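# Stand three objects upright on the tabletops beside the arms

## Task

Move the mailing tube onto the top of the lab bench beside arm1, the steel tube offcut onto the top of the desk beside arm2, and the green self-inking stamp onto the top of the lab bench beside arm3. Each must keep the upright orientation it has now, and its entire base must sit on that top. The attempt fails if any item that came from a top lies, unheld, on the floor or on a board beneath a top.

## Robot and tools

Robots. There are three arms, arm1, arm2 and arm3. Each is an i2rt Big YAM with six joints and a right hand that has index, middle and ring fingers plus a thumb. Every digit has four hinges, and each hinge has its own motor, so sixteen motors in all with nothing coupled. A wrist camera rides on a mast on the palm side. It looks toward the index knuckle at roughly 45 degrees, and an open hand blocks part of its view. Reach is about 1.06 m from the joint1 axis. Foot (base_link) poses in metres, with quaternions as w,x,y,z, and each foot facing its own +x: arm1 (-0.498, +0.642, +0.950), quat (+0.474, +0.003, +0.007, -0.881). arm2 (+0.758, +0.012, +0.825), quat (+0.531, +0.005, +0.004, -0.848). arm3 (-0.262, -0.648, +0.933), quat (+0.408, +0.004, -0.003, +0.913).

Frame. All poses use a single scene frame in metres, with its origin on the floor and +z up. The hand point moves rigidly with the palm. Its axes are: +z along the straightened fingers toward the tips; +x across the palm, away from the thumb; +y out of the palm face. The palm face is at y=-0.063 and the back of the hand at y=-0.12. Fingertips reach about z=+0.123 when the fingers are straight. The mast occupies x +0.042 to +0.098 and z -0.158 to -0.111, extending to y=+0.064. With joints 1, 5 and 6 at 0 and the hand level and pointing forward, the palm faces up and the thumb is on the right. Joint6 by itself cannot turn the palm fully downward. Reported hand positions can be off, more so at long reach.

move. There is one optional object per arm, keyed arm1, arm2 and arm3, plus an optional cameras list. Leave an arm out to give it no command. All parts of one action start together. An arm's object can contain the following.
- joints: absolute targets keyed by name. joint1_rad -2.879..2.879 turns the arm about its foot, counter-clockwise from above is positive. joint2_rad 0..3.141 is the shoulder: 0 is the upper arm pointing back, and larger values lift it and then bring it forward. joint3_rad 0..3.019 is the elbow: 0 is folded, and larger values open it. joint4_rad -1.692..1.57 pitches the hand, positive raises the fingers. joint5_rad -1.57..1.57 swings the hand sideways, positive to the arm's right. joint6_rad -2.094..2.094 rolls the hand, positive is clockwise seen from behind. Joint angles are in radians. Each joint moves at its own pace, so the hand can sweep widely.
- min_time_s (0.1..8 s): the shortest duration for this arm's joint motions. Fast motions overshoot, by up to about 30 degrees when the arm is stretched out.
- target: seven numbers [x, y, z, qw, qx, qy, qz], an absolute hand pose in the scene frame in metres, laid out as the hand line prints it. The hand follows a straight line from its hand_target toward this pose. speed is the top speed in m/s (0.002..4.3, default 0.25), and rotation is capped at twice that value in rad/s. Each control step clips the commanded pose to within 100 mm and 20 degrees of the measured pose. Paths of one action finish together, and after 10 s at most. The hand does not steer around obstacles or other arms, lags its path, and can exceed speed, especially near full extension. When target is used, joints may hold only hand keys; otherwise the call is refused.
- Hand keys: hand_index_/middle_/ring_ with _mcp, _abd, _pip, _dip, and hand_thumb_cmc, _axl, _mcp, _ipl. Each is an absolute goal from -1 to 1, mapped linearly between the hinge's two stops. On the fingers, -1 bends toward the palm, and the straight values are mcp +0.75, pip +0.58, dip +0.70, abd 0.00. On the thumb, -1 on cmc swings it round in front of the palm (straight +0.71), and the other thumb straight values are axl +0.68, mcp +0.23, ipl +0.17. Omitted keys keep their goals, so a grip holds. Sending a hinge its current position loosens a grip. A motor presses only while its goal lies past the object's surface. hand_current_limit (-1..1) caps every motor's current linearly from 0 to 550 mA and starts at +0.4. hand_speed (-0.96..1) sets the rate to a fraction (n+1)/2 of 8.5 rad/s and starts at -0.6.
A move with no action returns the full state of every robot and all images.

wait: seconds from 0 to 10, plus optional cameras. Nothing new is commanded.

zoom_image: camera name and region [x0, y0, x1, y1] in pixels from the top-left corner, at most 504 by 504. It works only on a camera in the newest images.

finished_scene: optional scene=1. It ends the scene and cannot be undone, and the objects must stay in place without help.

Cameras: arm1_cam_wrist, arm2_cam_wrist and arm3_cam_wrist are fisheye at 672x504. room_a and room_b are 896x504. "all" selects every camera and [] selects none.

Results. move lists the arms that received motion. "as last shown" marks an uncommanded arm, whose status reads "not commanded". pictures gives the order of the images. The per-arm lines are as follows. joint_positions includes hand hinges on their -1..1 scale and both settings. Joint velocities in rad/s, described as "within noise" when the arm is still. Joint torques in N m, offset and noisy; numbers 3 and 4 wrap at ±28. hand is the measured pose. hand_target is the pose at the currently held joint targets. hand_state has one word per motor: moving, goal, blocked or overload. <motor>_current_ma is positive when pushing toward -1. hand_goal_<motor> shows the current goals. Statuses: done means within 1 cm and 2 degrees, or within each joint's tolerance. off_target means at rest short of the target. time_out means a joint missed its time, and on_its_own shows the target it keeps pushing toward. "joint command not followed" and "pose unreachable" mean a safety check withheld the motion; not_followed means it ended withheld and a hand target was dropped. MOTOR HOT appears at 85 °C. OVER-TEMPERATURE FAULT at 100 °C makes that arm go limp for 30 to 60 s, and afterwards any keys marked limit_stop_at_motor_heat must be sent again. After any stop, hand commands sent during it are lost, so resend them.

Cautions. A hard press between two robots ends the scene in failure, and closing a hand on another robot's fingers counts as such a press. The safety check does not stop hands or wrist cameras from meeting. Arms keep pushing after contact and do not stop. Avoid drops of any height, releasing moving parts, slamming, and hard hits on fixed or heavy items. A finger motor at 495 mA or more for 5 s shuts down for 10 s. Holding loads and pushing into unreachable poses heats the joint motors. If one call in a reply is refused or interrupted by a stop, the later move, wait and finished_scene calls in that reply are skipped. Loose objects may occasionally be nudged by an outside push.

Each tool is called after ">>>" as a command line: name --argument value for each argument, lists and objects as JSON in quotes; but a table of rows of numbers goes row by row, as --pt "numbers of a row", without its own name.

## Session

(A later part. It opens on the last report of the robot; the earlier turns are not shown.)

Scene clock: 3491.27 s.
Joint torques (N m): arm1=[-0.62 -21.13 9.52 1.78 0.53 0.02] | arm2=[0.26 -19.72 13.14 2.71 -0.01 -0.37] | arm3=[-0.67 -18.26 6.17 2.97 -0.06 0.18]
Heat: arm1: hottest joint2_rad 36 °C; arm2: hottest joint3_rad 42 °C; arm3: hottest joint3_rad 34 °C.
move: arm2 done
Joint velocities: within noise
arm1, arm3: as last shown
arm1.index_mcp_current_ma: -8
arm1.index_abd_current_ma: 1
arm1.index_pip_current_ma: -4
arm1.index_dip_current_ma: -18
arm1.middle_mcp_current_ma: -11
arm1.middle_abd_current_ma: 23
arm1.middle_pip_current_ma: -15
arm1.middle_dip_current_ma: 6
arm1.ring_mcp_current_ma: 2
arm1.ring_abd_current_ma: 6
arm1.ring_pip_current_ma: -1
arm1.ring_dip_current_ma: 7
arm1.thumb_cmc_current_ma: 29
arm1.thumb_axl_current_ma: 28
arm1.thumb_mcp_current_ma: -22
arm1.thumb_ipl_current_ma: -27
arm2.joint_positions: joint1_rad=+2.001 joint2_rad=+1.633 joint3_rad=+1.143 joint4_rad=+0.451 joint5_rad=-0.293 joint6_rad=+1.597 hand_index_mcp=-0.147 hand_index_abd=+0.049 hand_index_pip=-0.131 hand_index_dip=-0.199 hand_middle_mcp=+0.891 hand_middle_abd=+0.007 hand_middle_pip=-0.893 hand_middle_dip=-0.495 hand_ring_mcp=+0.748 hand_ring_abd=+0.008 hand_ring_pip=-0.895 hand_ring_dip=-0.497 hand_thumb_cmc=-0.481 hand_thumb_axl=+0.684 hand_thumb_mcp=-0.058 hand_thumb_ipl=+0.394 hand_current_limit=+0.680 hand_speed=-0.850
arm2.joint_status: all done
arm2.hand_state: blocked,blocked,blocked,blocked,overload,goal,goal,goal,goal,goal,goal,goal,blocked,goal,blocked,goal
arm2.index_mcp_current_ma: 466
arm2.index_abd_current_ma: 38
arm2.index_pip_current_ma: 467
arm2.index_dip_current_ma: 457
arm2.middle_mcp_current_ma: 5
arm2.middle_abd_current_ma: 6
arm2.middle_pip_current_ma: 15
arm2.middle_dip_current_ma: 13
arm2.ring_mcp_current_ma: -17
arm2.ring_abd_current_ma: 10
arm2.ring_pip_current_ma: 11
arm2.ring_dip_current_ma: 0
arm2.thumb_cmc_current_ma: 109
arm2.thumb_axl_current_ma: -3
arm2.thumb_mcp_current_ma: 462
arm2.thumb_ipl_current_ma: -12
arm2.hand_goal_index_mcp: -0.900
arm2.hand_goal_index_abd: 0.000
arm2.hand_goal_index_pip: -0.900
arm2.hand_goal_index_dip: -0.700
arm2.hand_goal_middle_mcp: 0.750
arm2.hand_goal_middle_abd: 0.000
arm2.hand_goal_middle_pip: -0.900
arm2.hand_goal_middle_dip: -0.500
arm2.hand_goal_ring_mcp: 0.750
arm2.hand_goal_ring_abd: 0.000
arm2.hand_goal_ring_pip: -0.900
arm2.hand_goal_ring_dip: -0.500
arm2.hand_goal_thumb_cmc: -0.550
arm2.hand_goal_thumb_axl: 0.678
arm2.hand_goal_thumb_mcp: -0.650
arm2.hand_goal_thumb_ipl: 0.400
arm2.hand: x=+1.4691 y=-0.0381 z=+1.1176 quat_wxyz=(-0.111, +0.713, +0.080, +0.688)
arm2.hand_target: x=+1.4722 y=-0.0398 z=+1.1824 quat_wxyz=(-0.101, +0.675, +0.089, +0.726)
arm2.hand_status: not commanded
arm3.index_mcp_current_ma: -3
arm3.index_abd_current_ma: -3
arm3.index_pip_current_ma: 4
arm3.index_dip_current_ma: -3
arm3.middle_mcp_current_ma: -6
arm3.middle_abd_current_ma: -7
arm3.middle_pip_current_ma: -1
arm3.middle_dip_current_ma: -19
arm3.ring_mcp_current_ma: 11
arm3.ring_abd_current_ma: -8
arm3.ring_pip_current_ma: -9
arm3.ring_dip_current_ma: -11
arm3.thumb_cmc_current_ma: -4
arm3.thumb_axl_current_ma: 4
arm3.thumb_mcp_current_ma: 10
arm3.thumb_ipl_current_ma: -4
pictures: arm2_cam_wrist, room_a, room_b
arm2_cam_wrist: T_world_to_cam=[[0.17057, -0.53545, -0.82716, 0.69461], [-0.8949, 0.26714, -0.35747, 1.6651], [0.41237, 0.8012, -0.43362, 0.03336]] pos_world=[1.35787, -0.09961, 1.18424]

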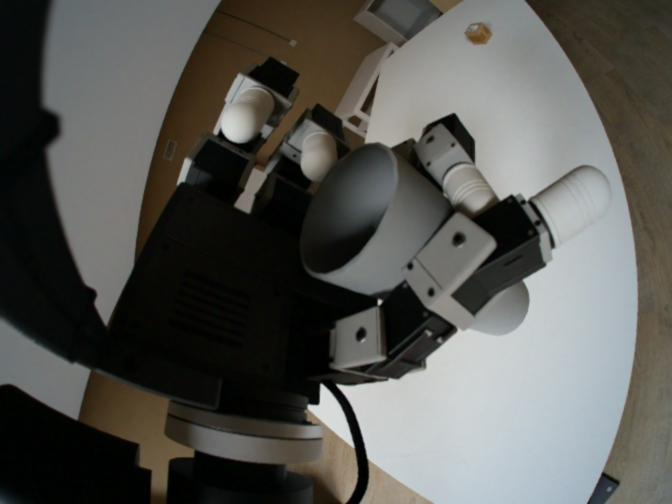

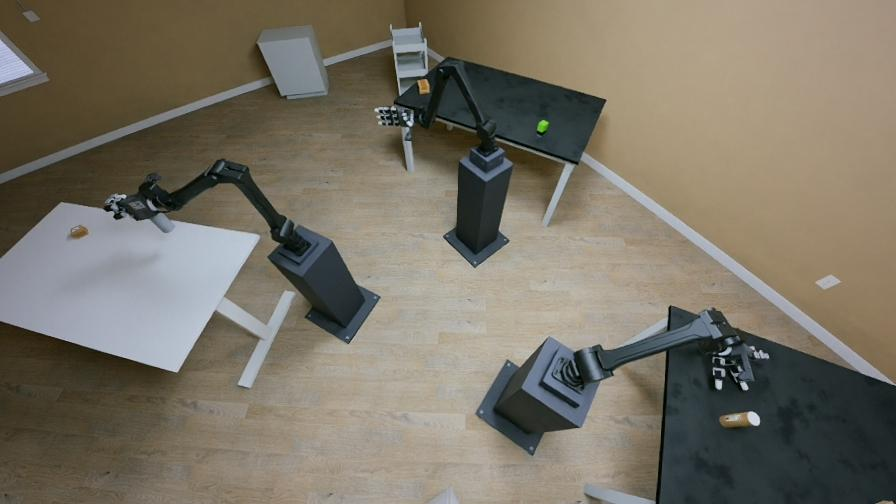

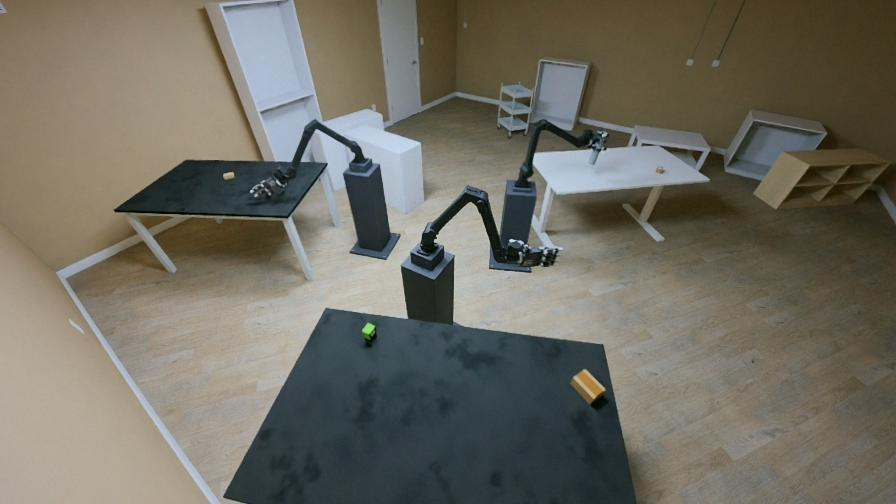

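>>> move --arm2 '{"target": [1.3900, 0.0200, 1.0750, -0.101, 0.675, 0.089, 0.726], "speed": 0.1}' --cameras '["arm2_cam_wrist", "room_b", "room_a"]'

>>> zoom_image --camera "arm2_cam_wrist" --region '[400, 180, 640, 400]'

>>> zoom_image --camera "room_b" --region '[550, 110, 630, 190]'

>>> zoom_image --camera "room_a" --region '[90, 170, 210, 270]'

Scene clock: 3534.13 s.
Joint torques (N m): arm1=[-0.62 -21.13 9.54 1.78 0.53 0.01] | arm2=[0.73 -18.49 8.84 4.27 0.04 -0.45] | arm3=[-0.73 -18.02 6.17 2.96 -0.06 0.17]
Heat: arm1: hottest joint2_rad 36 °C; arm2: hottest joint3_rad 43 °C; arm3: hottest joint3_rad 33 °C.
move: arm2 off_target
Joint velocities: within noise
arm1, arm3: as last shown
arm1.index_mcp_current_ma: -14
arm1.index_abd_current_ma: 5
arm1.index_pip_current_ma: 11
arm1.index_dip_current_ma: -29
arm1.middle_mcp_current_ma: 5
arm1.middle_abd_current_ma: 16
arm1.middle_pip_current_ma: -19
arm1.middle_dip_current_ma: 8
arm1.ring_mcp_current_ma: 0
arm1.ring_abd_current_ma: 8
arm1.ring_pip_current_ma: 4
arm1.ring_dip_current_ma: -7
arm1.thumb_cmc_current_ma: 33
arm1.thumb_axl_current_ma: 36
arm1.thumb_mcp_current_ma: -28
arm1.thumb_ipl_current_ma: -29
arm2.joint_positions: joint1_rad=+2.119 joint2_rad=+1.618 joint3_rad=+0.799 joint4_rad=+0.759 joint5_rad=-0.165 joint6_rad=+1.597 hand_index_mcp=-0.147 hand_index_abd=+0.049 hand_index_pip=-0.131 hand_index_dip=-0.200 hand_middle_mcp=+0.891 hand_middle_abd=+0.007 hand_middle_pip=-0.893 hand_middle_dip=-0.495 hand_ring_mcp=+0.748 hand_ring_abd=+0.008 hand_ring_pip=-0.895 hand_ring_dip=-0.497 hand_thumb_cmc=-0.482 hand_thumb_axl=+0.685 hand_thumb_mcp=-0.058 hand_thumb_ipl=+0.394 hand_current_limit=+0.680 hand_speed=-0.850
arm2.joint_status: not commanded
arm2.hand_state: blocked,blocked,blocked,blocked,overload,goal,goal,goal,goal,goal,goal,goal,blocked,goal,blocked,goal
arm2.index_mcp_current_ma: 479
arm2.index_abd_current_ma: 46
arm2.index_pip_current_ma: 455
arm2.index_dip_current_ma: 469
arm2.middle_mcp_current_ma: -6
arm2.middle_abd_current_ma: 2
arm2.middle_pip_current_ma: 13
arm2.middle_dip_current_ma: 14
arm2.ring_mcp_current_ma: -9
arm2.ring_abd_current_ma: 3
arm2.ring_pip_current_ma: 8
arm2.ring_dip_current_ma: 13
arm2.thumb_cmc_current_ma: 110
arm2.thumb_axl_current_ma: 11
arm2.thumb_mcp_current_ma: 452
arm2.thumb_ipl_current_ma: -11
arm2.hand_goal_index_mcp: -0.900
arm2.hand_goal_index_abd: 0.000
arm2.hand_goal_index_pip: -0.900
arm2.hand_goal_index_dip: -0.700
arm2.hand_goal_middle_mcp: 0.750
arm2.hand_goal_middle_abd: 0.000
arm2.hand_goal_middle_pip: -0.900
arm2.hand_goal_middle_dip: -0.500
arm2.hand_goal_ring_mcp: 0.750
arm2.hand_goal_ring_abd: 0.000
arm2.hand_goal_ring_pip: -0.900
arm2.hand_goal_ring_dip: -0.500
arm2.hand_goal_thumb_cmc: -0.550
arm2.hand_goal_thumb_axl: 0.678
arm2.hand_goal_thumb_mcp: -0.650
arm2.hand_goal_thumb_ipl: 0.400
arm2.hand: x=+1.3850 y=+0.0152 z=+1.0140 quat_wxyz=(-0.106, +0.721, +0.078, +0.680)
arm2.hand_target: x=+1.3880 y=+0.0196 z=+1.0738 quat_wxyz=(-0.101, +0.675, +0.088, +0.726)
arm2.hand_status: off_target (0.061 m and 7.5 deg from the pose sent, 0.107 m and 6.3 deg at the start)
arm3.index_mcp_current_ma: -9
arm3.index_abd_current_ma: 2
arm3.index_pip_current_ma: 5
arm3.index_dip_current_ma: -1
arm3.middle_mcp_current_ma: 2
arm3.middle_abd_current_ma: 0
arm3.middle_pip_current_ma: -9
arm3.middle_dip_current_ma: -6
arm3.ring_mcp_current_ma: 6
arm3.ring_abd_current_ma: -14
arm3.ring_pip_current_ma: -8
arm3.ring_dip_current_ma: -20
arm3.thumb_cmc_current_ma: 5
arm3.thumb_axl_current_ma: 16
arm3.thumb_mcp_current_ma: 13
arm3.thumb_ipl_current_ma: 9
pictures: arm2_cam_wrist, room_a, room_b
arm2_cam_wrist: T_world_to_cam=[[0.14747, -0.54276, -0.82684, 0.68353], [-0.90007, 0.27292, -0.33969, 1.52759], [0.41003, 0.7943, -0.44828, -0.0013]] pos_world=[1.27467, -0.04489, 1.08349]

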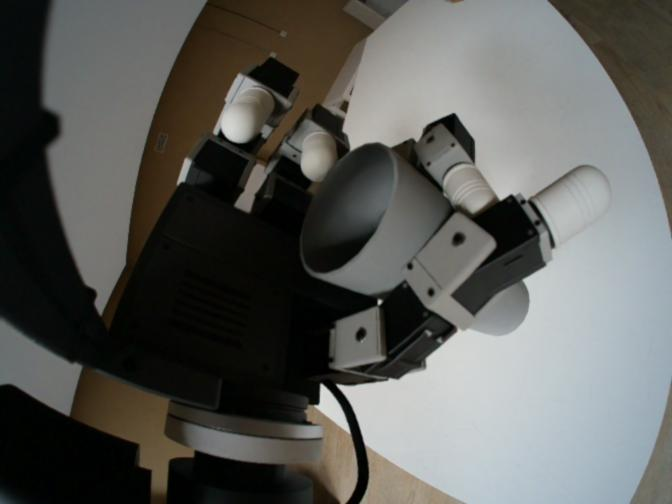

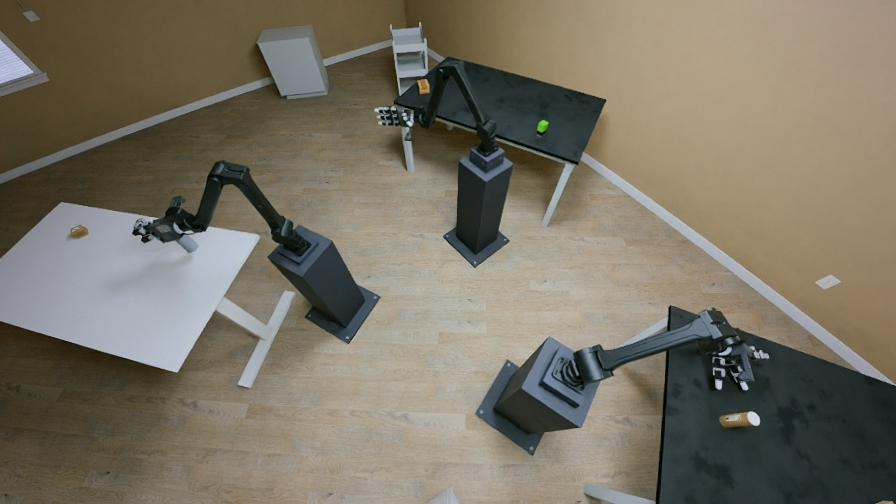

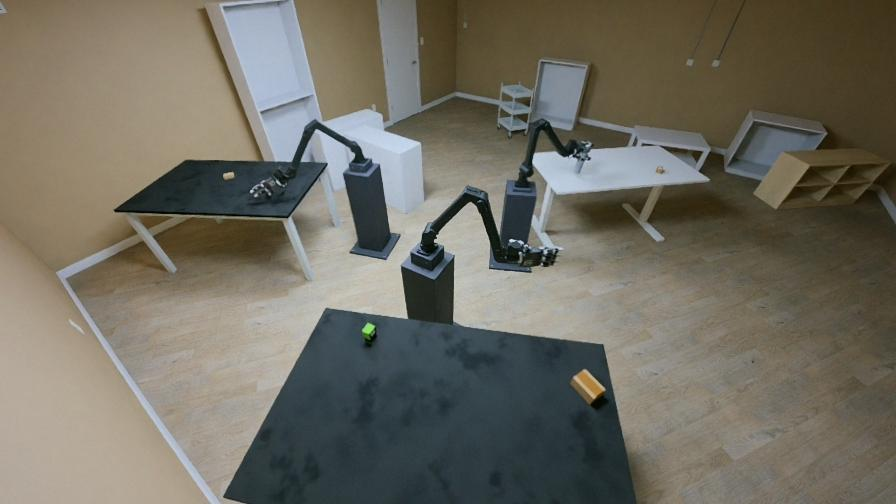

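Scaled by 2.100 from the camera's image (finer frame: 960x720).

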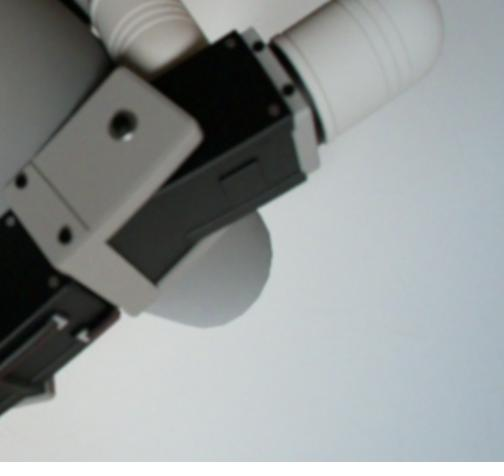

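Scaled by 6.300 from the camera's image (finer frame: 1280x720).

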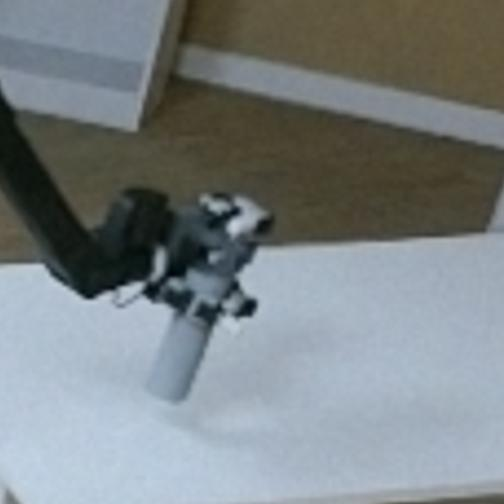

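Scaled by 4.200 from the camera's image (finer frame: 1280x720).

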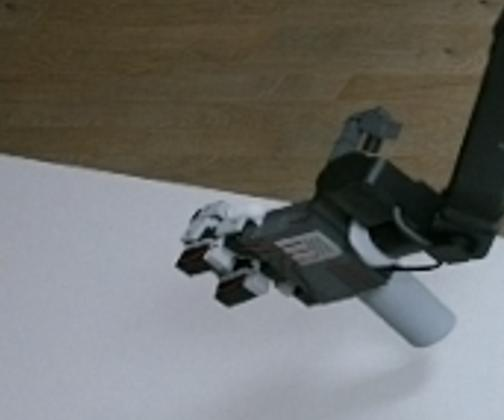

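>>> move --arm2 '{"target": [1.3880, 0.0200, 1.0500, -0.0739, 0.6582, 0.1136, 0.7410], "speed": 0.08}' --cameras '["arm2_cam_wrist", "room_b", "room_a"]'

>>> zoom_image --camera "arm2_cam_wrist" --region '[400, 180, 640, 400]'

>>> zoom_image --camera "room_b" --region '[550, 120, 630, 200]'

>>> zoom_image --camera "room_a" --region '[90, 180, 210, 280]'

Scene clock: 3553.60 s.
Joint torques (N m): arm1=[-0.62 -21.19 9.52 1.77 0.53 0.02] | arm2=[1.08 -16.26 8.17 4.31 -0.01 -0.69] | arm3=[-0.79 -18.2 6.16 3 -0.06 0.18]
Heat: arm1: hottest joint2_rad 36 °C; arm2: hottest joint3_rad 41 °C; arm3: hottest joint3_rad 33 °C.
move: arm2 off_target
Joint velocities: within noise
arm1, arm3: as last shown
arm1.index_abd_current_ma: 4
arm1.index_pip_current_ma: 3
arm1.index_dip_current_ma: -19
arm1.middle_mcp_current_ma: -1
arm1.middle_abd_current_ma: 5
arm1.middle_pip_current_ma: -14
arm1.middle_dip_current_ma: -9
arm1.ring_mcp_current_ma: 2
arm1.ring_abd_current_ma: 9
arm1.ring_pip_current_ma: 0
arm1.ring_dip_current_ma: 6
arm1.thumb_cmc_current_ma: 36
arm1.thumb_axl_current_ma: 30
arm1.thumb_mcp_current_ma: -32
arm1.thumb_ipl_current_ma: -22
arm2.joint_positions: joint1_rad=+2.119 joint2_rad=+1.674 joint3_rad=+0.764 joint4_rad=+0.915 joint5_rad=-0.160 joint6_rad=+1.546 hand_index_mcp=-0.147 hand_index_abd=+0.049 hand_index_pip=-0.131 hand_index_dip=-0.200 hand_middle_mcp=+0.891 hand_middle_abd=+0.007 hand_middle_pip=-0.893 hand_middle_dip=-0.495 hand_ring_mcp=+0.748 hand_ring_abd=+0.008 hand_ring_pip=-0.895 hand_ring_dip=-0.497 hand_thumb_cmc=-0.484 hand_thumb_axl=+0.688 hand_thumb_mcp=-0.060 hand_thumb_ipl=+0.394 hand_current_limit=+0.680 hand_speed=-0.850
arm2.joint_status: not commanded
arm2.hand_state: blocked,blocked,blocked,blocked,overload,goal,goal,goal,goal,goal,goal,goal,blocked,goal,blocked,goal
arm2.index_mcp_current_ma: 463
arm2.index_abd_current_ma: 42
arm2.index_pip_current_ma: 455
arm2.index_dip_current_ma: 457
arm2.middle_mcp_current_ma: 3
arm2.middle_abd_current_ma: 13
arm2.middle_pip_current_ma: 22
arm2.middle_dip_current_ma: 8
arm2.ring_mcp_current_ma: -5
arm2.ring_abd_current_ma: 8
arm2.ring_pip_current_ma: 10
arm2.ring_dip_current_ma: 8
arm2.thumb_cmc_current_ma: 95
arm2.thumb_axl_current_ma: 14
arm2.thumb_mcp_current_ma: 446
arm2.thumb_ipl_current_ma: -6
arm2.hand_goal_index_mcp: -0.900
arm2.hand_goal_index_abd: 0.000
arm2.hand_goal_index_pip: -0.900
arm2.hand_goal_index_dip: -0.700
arm2.hand_goal_middle_mcp: 0.750
arm2.hand_goal_middle_abd: 0.000
arm2.hand_goal_middle_pip: -0.900
arm2.hand_goal_middle_dip: -0.500
arm2.hand_goal_ring_mcp: 0.750
arm2.hand_goal_ring_abd: 0.000
arm2.hand_goal_ring_pip: -0.900
arm2.hand_goal_ring_dip: -0.500
arm2.hand_goal_thumb_cmc: -0.550
arm2.hand_goal_thumb_axl: 0.678
arm2.hand_goal_thumb_mcp: -0.650
arm2.hand_goal_thumb_ipl: 0.400
arm2.hand: x=+1.3813 y=+0.0131 z=+1.0069 quat_wxyz=(-0.086, +0.696, +0.095, +0.706)
arm2.hand_target: x=+1.3863 y=+0.0198 z=+1.0494 quat_wxyz=(-0.074, +0.659, +0.113, +0.740)
arm2.hand_status: off_target (0.044 m and 6.4 deg from the pose sent, 0.036 m and 11.4 deg at the start)
arm3.index_pip_current_ma: -13
arm3.index_dip_current_ma: 6
arm3.middle_mcp_current_ma: -3
arm3.middle_abd_current_ma: -8
arm3.middle_pip_current_ma: -17
arm3.ring_mcp_current_ma: -2
arm3.ring_abd_current_ma: -11
arm3.ring_pip_current_ma: -7
arm3.ring_dip_current_ma: -8
arm3.thumb_cmc_current_ma: -6
arm3.thumb_axl_current_ma: -7
arm3.thumb_mcp_current_ma: 16
pictures: arm2_cam_wrist, room_a, room_b
arm2_cam_wrist: T_world_to_cam=[[0.20768, -0.57791, -0.78923, 0.55658], [-0.86951, 0.26056, -0.4196, 1.56086], [0.44814, 0.77339, -0.44838, -0.0536]] pos_world=[1.2656, -0.0436, 1.07018]

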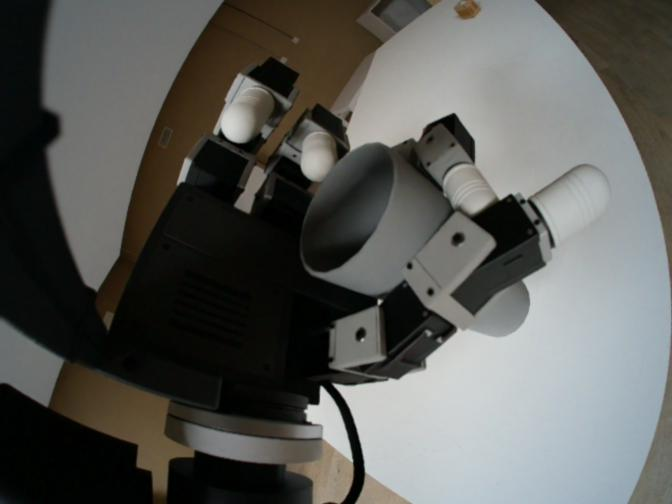

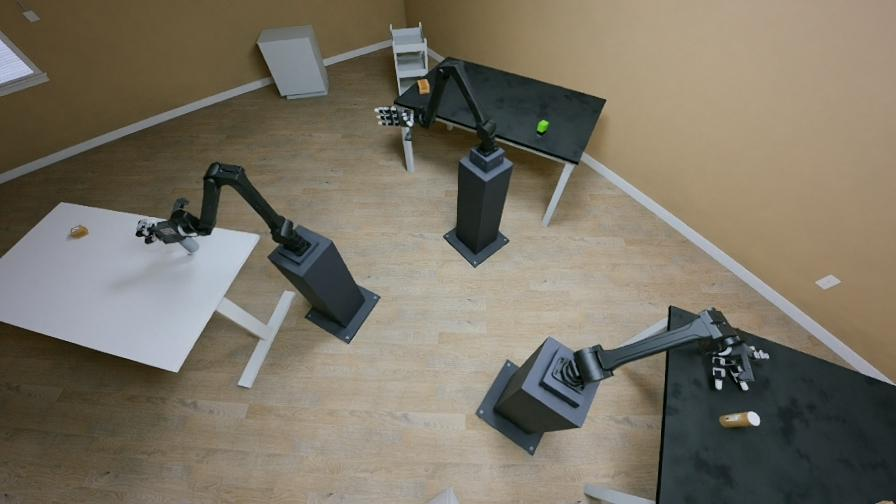

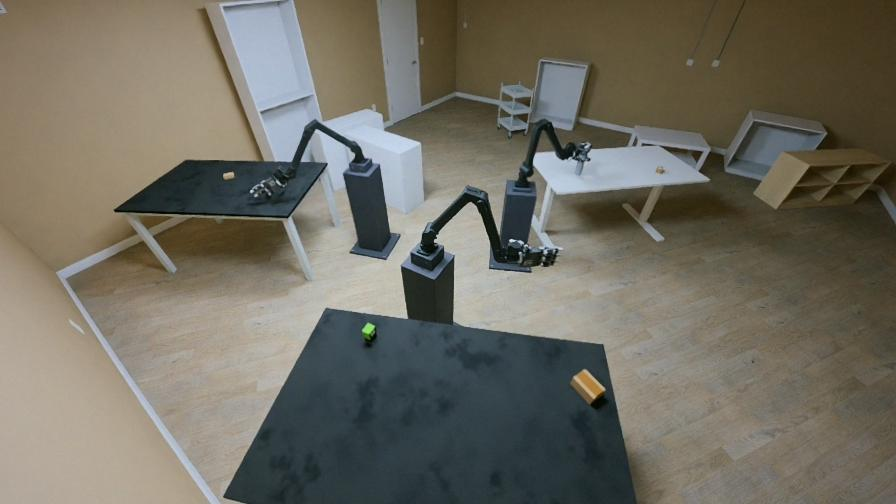

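Scaled by 2.100 from the camera's image (finer frame: 960x720).

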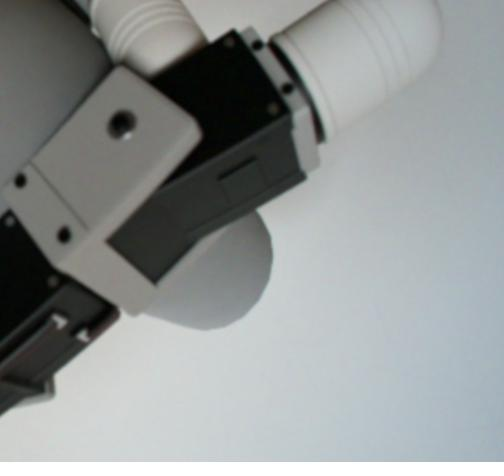

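Scaled by 6.300 from the camera's image (finer frame: 1280x720).

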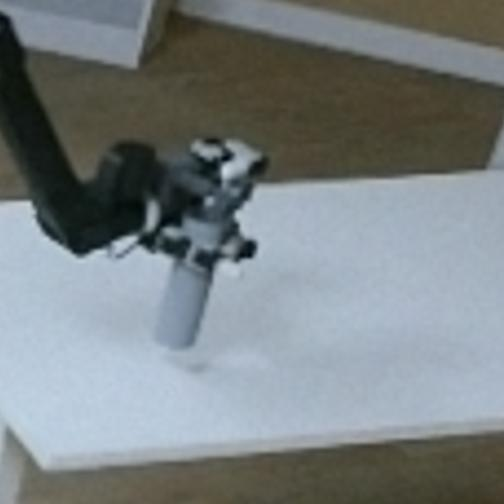

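Scaled by 4.200 from the camera's image (finer frame: 1280x720).

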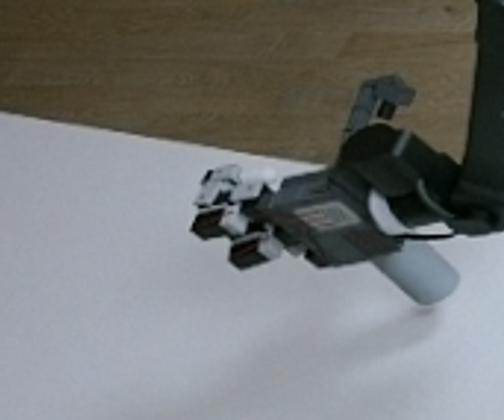

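>>> move --arm2 '{"target": [1.3860, 0.0200, 1.0350, -0.0663, 0.7053, 0.1182, 0.6964], "speed": 0.08}' --cameras '["arm2_cam_wrist", "room_b", "room_a"]'

>>> zoom_image --camera "arm2_cam_wrist" --region '[400, 180, 640, 400]'

>>> zoom_image --camera "room_b" --region '[550, 120, 630, 200]'

Scene clock: 3587.80 s.
Joint torques (N m): arm1=[-0.62 -21.13 9.52 1.78 0.53 0.02] | arm2=[1.08 -19.02 9.11 2.71 0.06 -0.65] | arm3=[-0.67 -18.14 6.2 2.97 -0.06 0.17]
Heat: arm1: hottest joint2_rad 36 °C; arm2: hottest joint3_rad 40 °C; arm3: hottest joint3_rad 33 °C.
move: arm2 off_target
Joint velocities: within noise
arm1, arm3: as last shown
arm1.index_abd_current_ma: 12
arm1.index_pip_current_ma: 1
arm1.index_dip_current_ma: -7
arm1.middle_mcp_current_ma: -18
arm1.middle_abd_current_ma: 13
arm1.middle_pip_current_ma: -20
arm1.middle_dip_current_ma: -4
arm1.ring_mcp_current_ma: 6
arm1.ring_abd_current_ma: 8
arm1.ring_pip_current_ma: -8
arm1.ring_dip_current_ma: 7
arm1.thumb_cmc_current_ma: 33
arm1.thumb_axl_current_ma: 32
arm1.thumb_mcp_current_ma: -43
arm1.thumb_ipl_current_ma: -19
arm2.joint_positions: joint1_rad=+2.122 joint2_rad=+1.664 joint3_rad=+0.764 joint4_rad=+0.772 joint5_rad=-0.148 joint6_rad=+1.526 hand_index_mcp=-0.147 hand_index_abd=+0.049 hand_index_pip=-0.131 hand_index_dip=-0.200 hand_middle_mcp=+0.891 hand_middle_abd=+0.007 hand_middle_pip=-0.893 hand_middle_dip=-0.495 hand_ring_mcp=+0.748 hand_ring_abd=+0.008 hand_ring_pip=-0.895 hand_ring_dip=-0.497 hand_thumb_cmc=-0.484 hand_thumb_axl=+0.688 hand_thumb_mcp=-0.060 hand_thumb_ipl=+0.394 hand_current_limit=+0.680 hand_speed=-0.850
arm2.joint_status: not commanded
arm2.hand_state: blocked,blocked,blocked,blocked,overload,goal,goal,goal,goal,goal,goal,goal,blocked,goal,blocked,goal
arm2.index_mcp_current_ma: 470
arm2.index_abd_current_ma: 42
arm2.index_pip_current_ma: 463
arm2.index_dip_current_ma: 463
arm2.middle_mcp_current_ma: 0
arm2.middle_abd_current_ma: 4
arm2.middle_pip_current_ma: 18
arm2.middle_dip_current_ma: 10
arm2.ring_mcp_current_ma: 2
arm2.ring_abd_current_ma: 10
arm2.ring_pip_current_ma: 15
arm2.ring_dip_current_ma: 16
arm2.thumb_cmc_current_ma: 103
arm2.thumb_axl_current_ma: 12
arm2.thumb_mcp_current_ma: 450
arm2.thumb_ipl_current_ma: -12
arm2.hand_goal_index_mcp: -0.900
arm2.hand_goal_index_abd: 0.000
arm2.hand_goal_index_pip: -0.900
arm2.hand_goal_index_dip: -0.700
arm2.hand_goal_middle_mcp: 0.750
arm2.hand_goal_middle_abd: 0.000
arm2.hand_goal_middle_pip: -0.900
arm2.hand_goal_middle_dip: -0.500
arm2.hand_goal_ring_mcp: 0.750
arm2.hand_goal_ring_abd: 0.000
arm2.hand_goal_ring_pip: -0.900
arm2.hand_goal_ring_dip: -0.500
arm2.hand_goal_thumb_cmc: -0.550
arm2.hand_goal_thumb_axl: 0.678
arm2.hand_goal_thumb_mcp: -0.650
arm2.hand_goal_thumb_ipl: 0.400
arm2.hand: x=+1.3757 y=+0.0120 z=+0.9778 quat_wxyz=(-0.077, +0.742, +0.099, +0.659)
arm2.hand_target: x=+1.3839 y=+0.0196 z=+1.0343 quat_wxyz=(-0.066, +0.705, +0.117, +0.696)
arm2.hand_status: off_target (0.059 m and 6.5 deg from the pose sent, 0.029 m and 3.8 deg at the start)
arm3.index_mcp_current_ma: -12
arm3.index_abd_current_ma: 11
arm3.index_pip_current_ma: 4
arm3.index_dip_current_ma: -9
arm3.middle_mcp_current_ma: -9
arm3.middle_abd_current_ma: -12
arm3.middle_pip_current_ma: 0
arm3.middle_dip_current_ma: -10
arm3.ring_mcp_current_ma: 16
arm3.ring_abd_current_ma: -1
arm3.ring_pip_current_ma: -13
arm3.ring_dip_current_ma: -6
arm3.thumb_axl_current_ma: 0
arm3.thumb_mcp_current_ma: 0
arm3.thumb_ipl_current_ma: -9
pictures: arm2_cam_wrist, room_a, room_b
arm2_cam_wrist: T_world_to_cam=[[0.10268, -0.60601, -0.7888, 0.6785], [-0.91465, 0.25419, -0.31435, 1.50334], [0.391, 0.75375, -0.52818, 0.09362]] pos_world=[1.26875, -0.04152, 1.05722]

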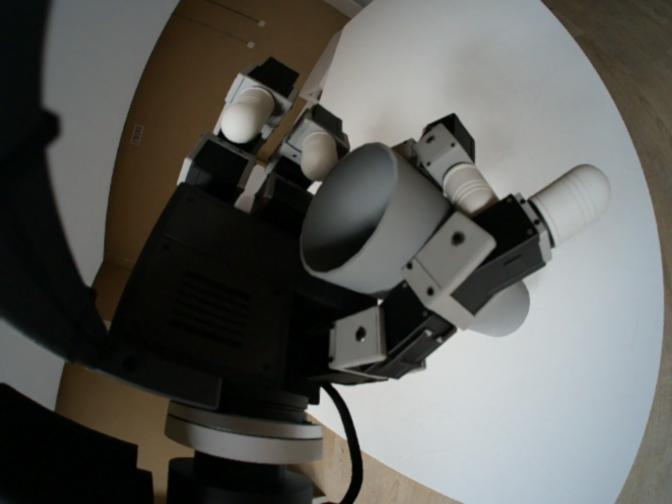

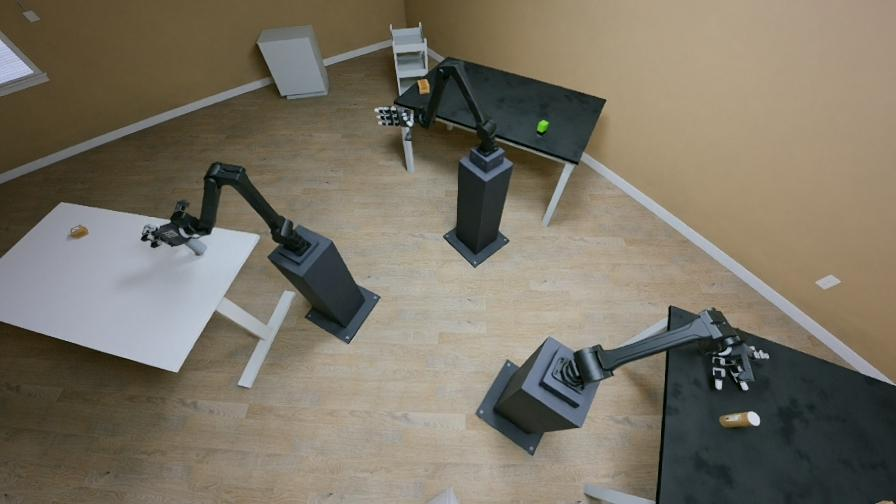

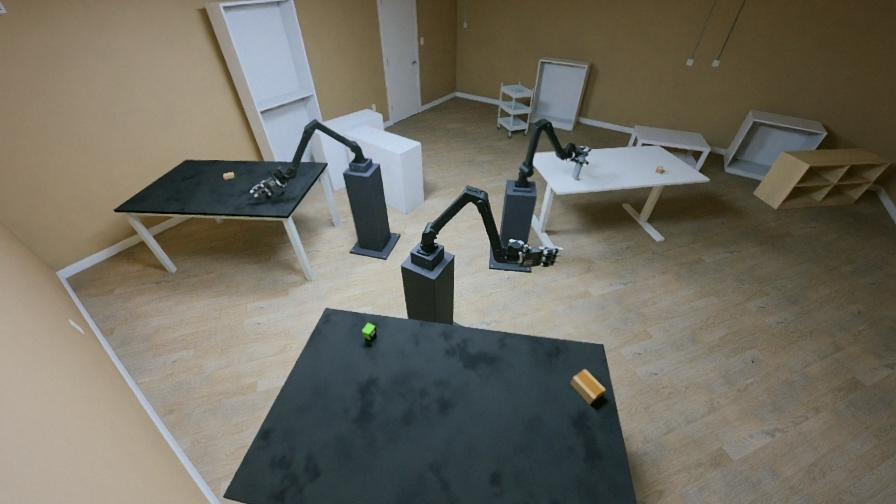

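Scaled by 2.100 from the camera's image (finer frame: 960x720).

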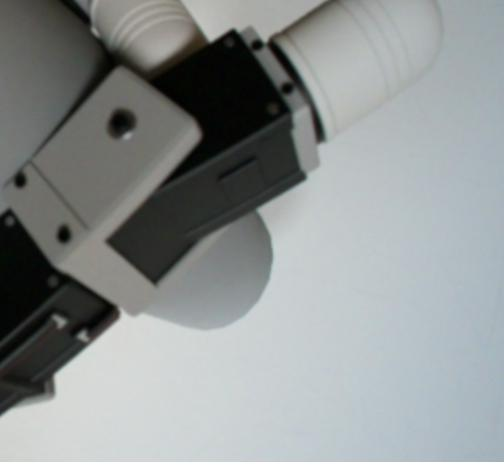

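Scaled by 6.300 from the camera's image (finer frame: 1280x720).

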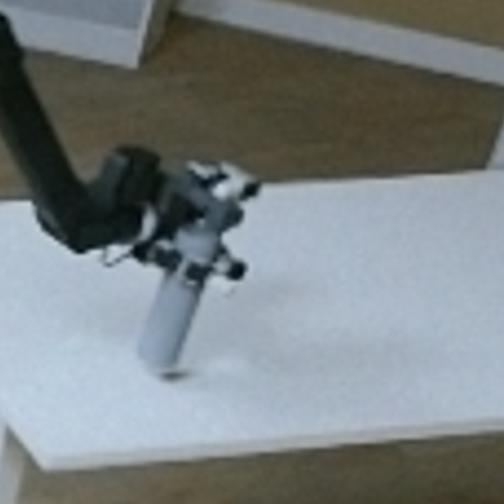

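>>> move --arm2 '{"target": [1.3860, 0.0200, 1.0150, -0.0663, 0.7053, 0.1182, 0.6964], "speed": 0.05}' --cameras '["arm2_cam_wrist", "room_b", "room_a"]'

>>> zoom_image --camera "room_b" --region '[550, 120, 630, 200]'

>>> zoom_image --camera "room_a" --region '[130, 200, 230, 280]'

Scene clock: 3592.77 s.
Joint torques (N m): arm1=[-0.56 -21.13 9.52 1.78 0.53 0.02] | arm2=[1.14 -15.5 8.06 4.33 -0.03 -0.65] | arm3=[-0.62 -18.26 6.17 3 -0.05 0.17]
Heat: arm1: hottest joint2_rad 36 °C; arm2: hottest joint3_rad 40 °C; arm3: hottest joint3_rad 33 °C.
move: arm2 off_target
Joint velocities: within noise
arm1.joint_positions: joint1_rad=-0.789 joint2_rad=+2.379 joint3_rad=+1.472 joint4_rad=+0.498 joint5_rad=+0.408 joint6_rad=+1.738 hand_index_mcp=+0.380 hand_index_abd=+0.004 hand_index_pip=+0.162 hand_index_dip=+0.588 hand_middle_mcp=+0.996 hand_middle_abd=+0.011 hand_middle_pip=+0.571 hand_middle_dip=+0.697 hand_ring_mcp=+0.995 hand_ring_abd=+0.010 hand_ring_pip=+0.571 hand_ring_dip=+0.690 hand_thumb_cmc=-0.324 hand_thumb_axl=+0.700 hand_thumb_mcp=+0.052 hand_thumb_ipl=+0.266 hand_current_limit=+0.400 hand_speed=-0.900
arm1.joint_status: not commanded
arm1.hand_state: goal,goal,goal,goal,goal,goal,goal,goal,goal,goal,goal,goal,blocked,blocked,blocked,goal
arm1.index_mcp_current_ma: -5
arm1.index_abd_current_ma: 1
arm1.index_pip_current_ma: 10
arm1.index_dip_current_ma: -15
arm1.middle_mcp_current_ma: -4
arm1.middle_abd_current_ma: 28
arm1.middle_pip_current_ma: -17
arm1.middle_dip_current_ma: -10
arm1.ring_mcp_current_ma: -2
arm1.ring_abd_current_ma: 20
arm1.ring_pip_current_ma: -4
arm1.ring_dip_current_ma: -4
arm1.thumb_cmc_current_ma: 29
arm1.thumb_axl_current_ma: 32
arm1.thumb_mcp_current_ma: -15
arm1.thumb_ipl_current_ma: -14
arm1.hand_goal_index_mcp: 0.380
arm1.hand_goal_index_abd: 0.000
arm1.hand_goal_index_pip: 0.170
arm1.hand_goal_index_dip: 0.600
arm1.hand_goal_middle_mcp: 1.000
arm1.hand_goal_middle_abd: 0.000
arm1.hand_goal_middle_pip: 0.578
arm1.hand_goal_middle_dip: 0.696
arm1.hand_goal_ring_mcp: 1.000
arm1.hand_goal_ring_abd: 0.000
arm1.hand_goal_ring_pip: 0.578
arm1.hand_goal_ring_dip: 0.696
arm1.hand_goal_thumb_cmc: -0.350
arm1.hand_goal_thumb_axl: 0.678
arm1.hand_goal_thumb_mcp: 0.080
arm1.hand_goal_thumb_ipl: 0.280
arm1.hand: x=-1.2601 y=+0.6354 z=+0.8786 quat_wxyz=(+0.560, -0.094, -0.819, -0.075)
arm1.hand_target: x=-1.2723 y=+0.6331 z=+0.8852 quat_wxyz=(+0.569, -0.101, -0.813, -0.071)
arm1.hand_status: not commanded
arm2.joint_positions: joint1_rad=+2.122 joint2_rad=+1.671 joint3_rad=+0.764 joint4_rad=+0.792 joint5_rad=-0.146 joint6_rad=+1.525 hand_index_mcp=-0.147 hand_index_abd=+0.049 hand_index_pip=-0.131 hand_index_dip=-0.200 hand_middle_mcp=+0.891 hand_middle_abd=+0.007 hand_middle_pip=-0.893 hand_middle_dip=-0.495 hand_ring_mcp=+0.748 hand_ring_abd=+0.008 hand_ring_pip=-0.895 hand_ring_dip=-0.497 hand_thumb_cmc=-0.484 hand_thumb_axl=+0.688 hand_thumb_mcp=-0.060 hand_thumb_ipl=+0.394 hand_current_limit=+0.680 hand_speed=-0.850
arm2.joint_status: not commanded
arm2.hand_state: blocked,blocked,blocked,blocked,overload,goal,goal,goal,goal,goal,goal,goal,blocked,goal,blocked,goal
arm2.index_mcp_current_ma: 465
arm2.index_abd_current_ma: 44
arm2.index_pip_current_ma: 457
arm2.index_dip_current_ma: 464
arm2.middle_mcp_current_ma: -5
arm2.middle_abd_current_ma: -6
arm2.middle_pip_current_ma: 14
arm2.middle_dip_current_ma: 13
arm2.ring_mcp_current_ma: -6
arm2.ring_abd_current_ma: 13
arm2.ring_pip_current_ma: 3
arm2.ring_dip_current_ma: 11
arm2.thumb_cmc_current_ma: 94
arm2.thumb_axl_current_ma: 4
arm2.thumb_mcp_current_ma: 459
arm2.thumb_ipl_current_ma: -22
arm2.hand_goal_index_mcp: -0.900
arm2.hand_goal_index_abd: 0.000
arm2.hand_goal_index_pip: -0.900
arm2.hand_goal_index_dip: -0.700
arm2.hand_goal_middle_mcp: 0.750
arm2.hand_goal_middle_abd: 0.000
arm2.hand_goal_middle_pip: -0.900
arm2.hand_goal_middle_dip: -0.500
arm2.hand_goal_ring_mcp: 0.750
arm2.hand_goal_ring_abd: 0.000
arm2.hand_goal_ring_pip: -0.900
arm2.hand_goal_ring_dip: -0.500
arm2.hand_goal_thumb_cmc: -0.550
arm2.hand_goal_thumb_axl: 0.678
arm2.hand_goal_thumb_mcp: -0.650
arm2.hand_goal_thumb_ipl: 0.400
arm2.hand: x=+1.3768 y=+0.0118 z=+0.9791 quat_wxyz=(-0.076, +0.737, +0.099, +0.664)
arm2.hand_target: x=+1.3845 y=+0.0198 z=+1.0147 quat_wxyz=(-0.066, +0.706, +0.117, +0.696)
arm2.hand_status: off_target (0.038 m and 5.8 deg from the pose sent, 0.039 m and 6.5 deg at the start)
arm3: as last shown
arm3.index_mcp_current_ma: -5
arm3.index_abd_current_ma: 0
arm3.index_pip_current_ma: 5
arm3.index_dip_current_ma: 0
arm3.middle_mcp_current_ma: 9
arm3.middle_abd_current_ma: -4
arm3.middle_pip_current_ma: -4
arm3.middle_dip_current_ma: 0
arm3.ring_mcp_current_ma: -3
arm3.ring_abd_current_ma: 11
arm3.ring_pip_current_ma: 8
arm3.ring_dip_current_ma: 8
arm3.thumb_cmc_current_ma: 8
arm3.thumb_axl_current_ma: -1
arm3.thumb_mcp_current_ma: -6
arm3.thumb_ipl_current_ma: -4
pictures: arm2_cam_wrist, room_a, room_b
arm2_cam_wrist: T_world_to_cam=[[0.11229, -0.60555, -0.78785, 0.66502], [-0.90993, 0.25592, -0.3264, 1.50997], [0.39928, 0.75353, -0.52227, 0.07683]] pos_world=[1.26861, -0.04162, 1.05691]

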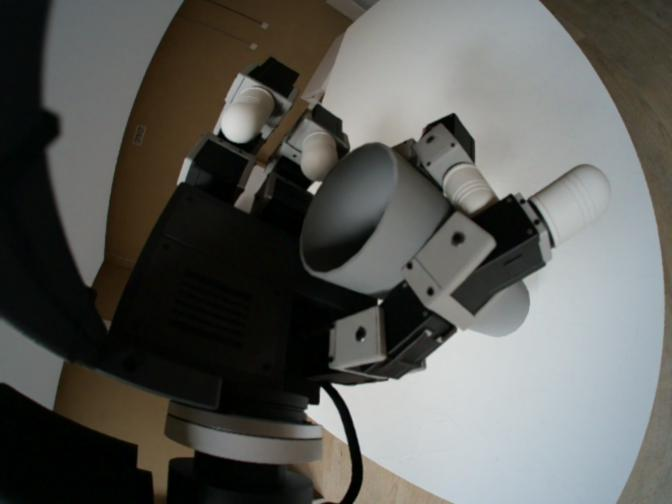

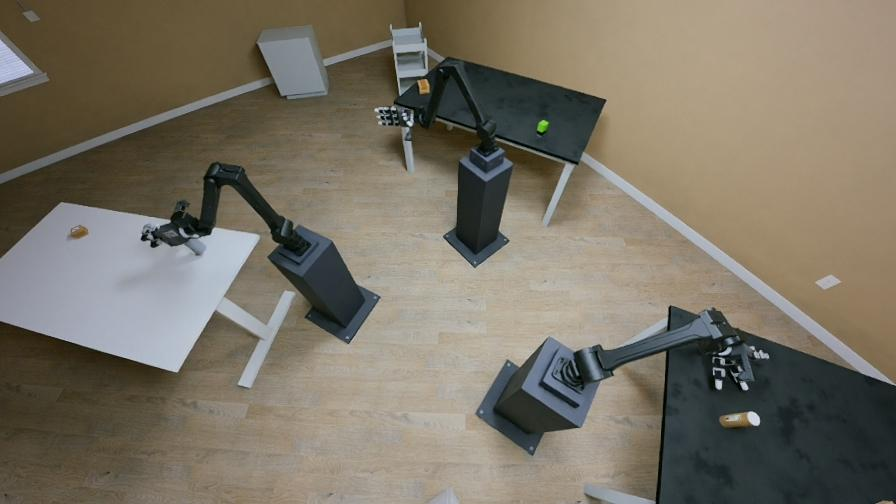

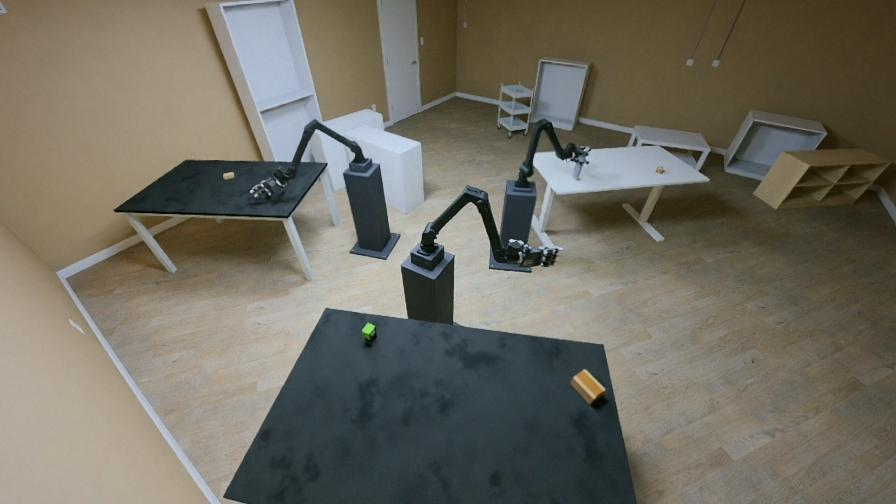

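Scaled by 6.300 from the camera's image (finer frame: 1280x720).

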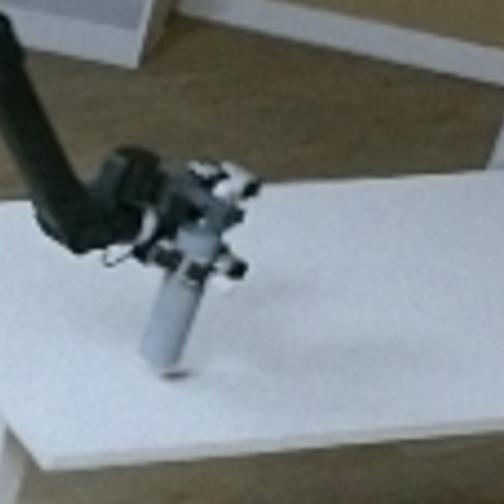

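Scaled by 5.040 from the camera's image (finer frame: 1280x720).

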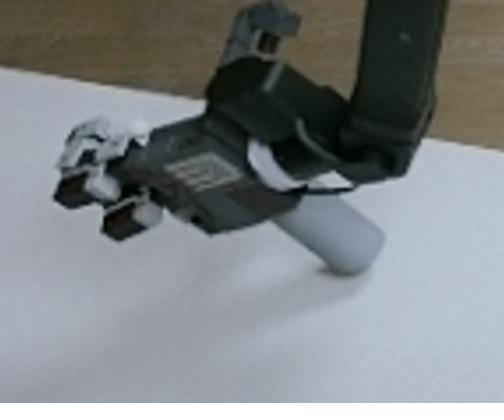

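>>> move --arm2 '{"target": [1.3850, 0.0200, 1.0350, -0.0616, 0.7321, 0.1207, 0.6682], "speed": 0.06}' --cameras '["room_b", "room_a"]'

>>> zoom_image --camera "room_b" --region '[550, 120, 630, 200]'

>>> zoom_image --camera "room_a" --region '[130, 200, 230, 280]'

Scene clock: 3600.73 s.
Joint torques (N m): arm1=[-0.56 -21.13 9.54 1.78 0.53 0.02] | arm2=[1.2 -18.2 11 2.63 0.08 -0.68] | arm3=[-0.62 -18.2 6.2 3.02 -0.06 0.17]
Heat: arm1: hottest joint2_rad 36 °C; arm2: hottest joint3_rad 40 °C; arm3: hottest joint3_rad 33 °C.
move: arm2 off_target
Joint velocities: within noise
arm1, arm3: as last shown
arm1.index_mcp_current_ma: 1
arm1.index_abd_current_ma: 11
arm1.index_pip_current_ma: 7
arm1.index_dip_current_ma: -24
arm1.middle_abd_current_ma: 23
arm1.middle_pip_current_ma: -15
arm1.middle_dip_current_ma: 2
arm1.ring_mcp_current_ma: 4
arm1.ring_abd_current_ma: 11
arm1.ring_pip_current_ma: -8
arm1.ring_dip_current_ma: 11
arm1.thumb_cmc_current_ma: 26
arm1.thumb_axl_current_ma: 36
arm1.thumb_mcp_current_ma: -27
arm1.thumb_ipl_current_ma: -19
arm2.joint_positions: joint1_rad=+2.126 joint2_rad=+1.615 joint3_rad=+0.764 joint4_rad=+0.632 joint5_rad=-0.137 joint6_rad=+1.514 hand_index_mcp=-0.146 hand_index_abd=+0.049 hand_index_pip=-0.131 hand_index_dip=-0.200 hand_middle_mcp=+0.891 hand_middle_abd=+0.007 hand_middle_pip=-0.893 hand_middle_dip=-0.495 hand_ring_mcp=+0.748 hand_ring_abd=+0.008 hand_ring_pip=-0.895 hand_ring_dip=-0.497 hand_thumb_cmc=-0.484 hand_thumb_axl=+0.688 hand_thumb_mcp=-0.060 hand_thumb_ipl=+0.395 hand_current_limit=+0.680 hand_speed=-0.850
arm2.joint_status: not commanded
arm2.hand_state: blocked,blocked,blocked,blocked,overload,goal,goal,goal,goal,goal,goal,goal,blocked,goal,blocked,goal
arm2.index_mcp_current_ma: 460
arm2.index_abd_current_ma: 57
arm2.index_pip_current_ma: 463
arm2.index_dip_current_ma: 464
arm2.middle_mcp_current_ma: -6
arm2.middle_abd_current_ma: 20
arm2.middle_pip_current_ma: 15
arm2.middle_dip_current_ma: 16
arm2.ring_mcp_current_ma: -6
arm2.ring_abd_current_ma: 10
arm2.ring_pip_current_ma: 12
arm2.ring_dip_current_ma: 0
arm2.thumb_cmc_current_ma: 101
arm2.thumb_axl_current_ma: 6
arm2.thumb_mcp_current_ma: 462
arm2.thumb_ipl_current_ma: -15
arm2.hand_goal_index_mcp: -0.900
arm2.hand_goal_index_abd: 0.000
arm2.hand_goal_index_pip: -0.900
arm2.hand_goal_index_dip: -0.700
arm2.hand_goal_middle_mcp: 0.750
arm2.hand_goal_middle_abd: 0.000
arm2.hand_goal_middle_pip: -0.900
arm2.hand_goal_middle_dip: -0.500
arm2.hand_goal_ring_mcp: 0.750
arm2.hand_goal_ring_abd: 0.000
arm2.hand_goal_ring_pip: -0.900
arm2.hand_goal_ring_dip: -0.500
arm2.hand_goal_thumb_cmc: -0.550
arm2.hand_goal_thumb_axl: 0.678
arm2.hand_goal_thumb_mcp: -0.650
arm2.hand_goal_thumb_ipl: 0.400
arm2.hand: x=+1.3660 y=+0.0112 z=+0.9731 quat_wxyz=(-0.072, +0.770, +0.101, +0.625)
arm2.hand_target: x=+1.3813 y=+0.0195 z=+1.0347 quat_wxyz=(-0.061, +0.732, +0.119, +0.668)
arm2.hand_status: off_target (0.065 m and 7.1 deg from the pose sent, 0.057 m and 3.1 deg at the start)
arm3.index_mcp_current_ma: -8
arm3.index_abd_current_ma: -9
arm3.index_dip_current_ma: -2
arm3.middle_mcp_current_ma: -7
arm3.middle_abd_current_ma: -24
arm3.middle_dip_current_ma: -17
arm3.ring_mcp_current_ma: 34
arm3.ring_abd_current_ma: 3
arm3.ring_pip_current_ma: -12
arm3.ring_dip_current_ma: 7
arm3.thumb_cmc_current_ma: 3
arm3.thumb_axl_current_ma: 14
arm3.thumb_mcp_current_ma: 10
arm3.thumb_ipl_current_ma: 3
pictures: room_a, room_b

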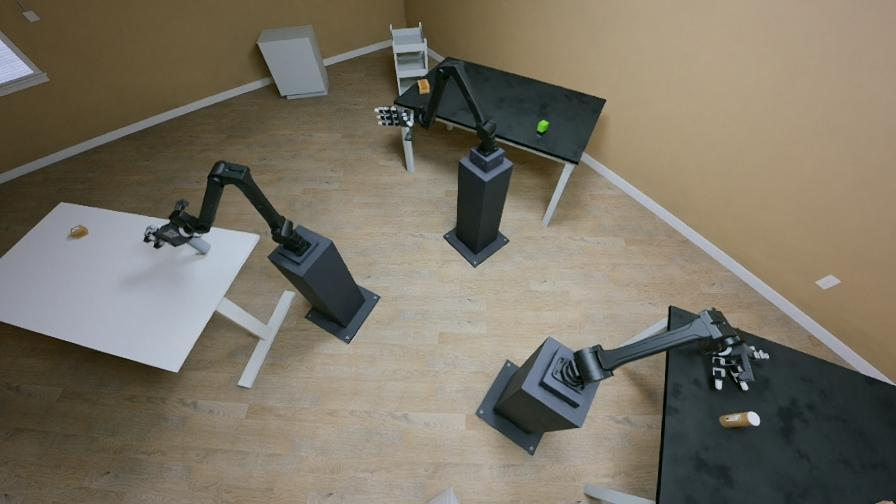

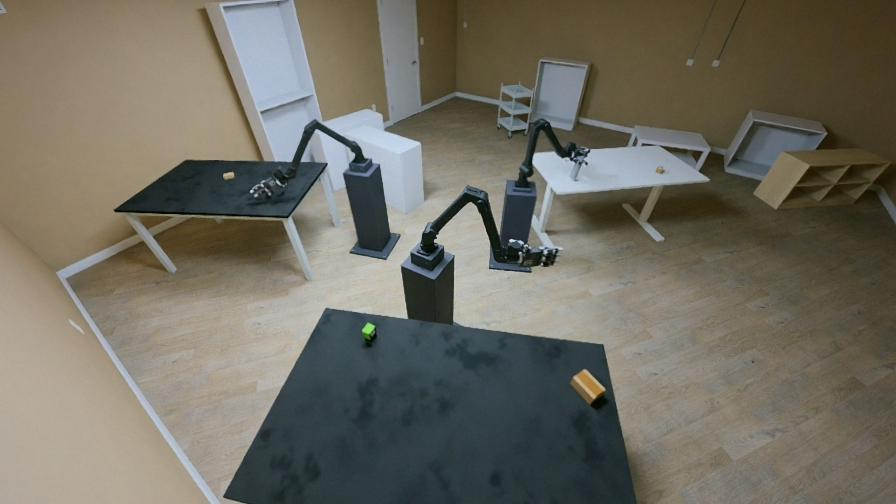

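Scaled by 6.300 from the camera's image (finer frame: 1280x720).

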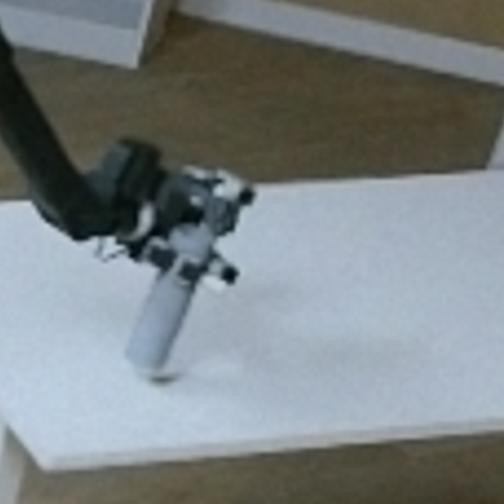

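Scaled by 5.040 from the camera's image (finer frame: 1280x720).

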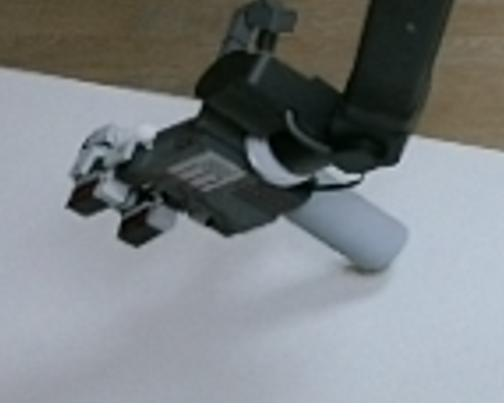

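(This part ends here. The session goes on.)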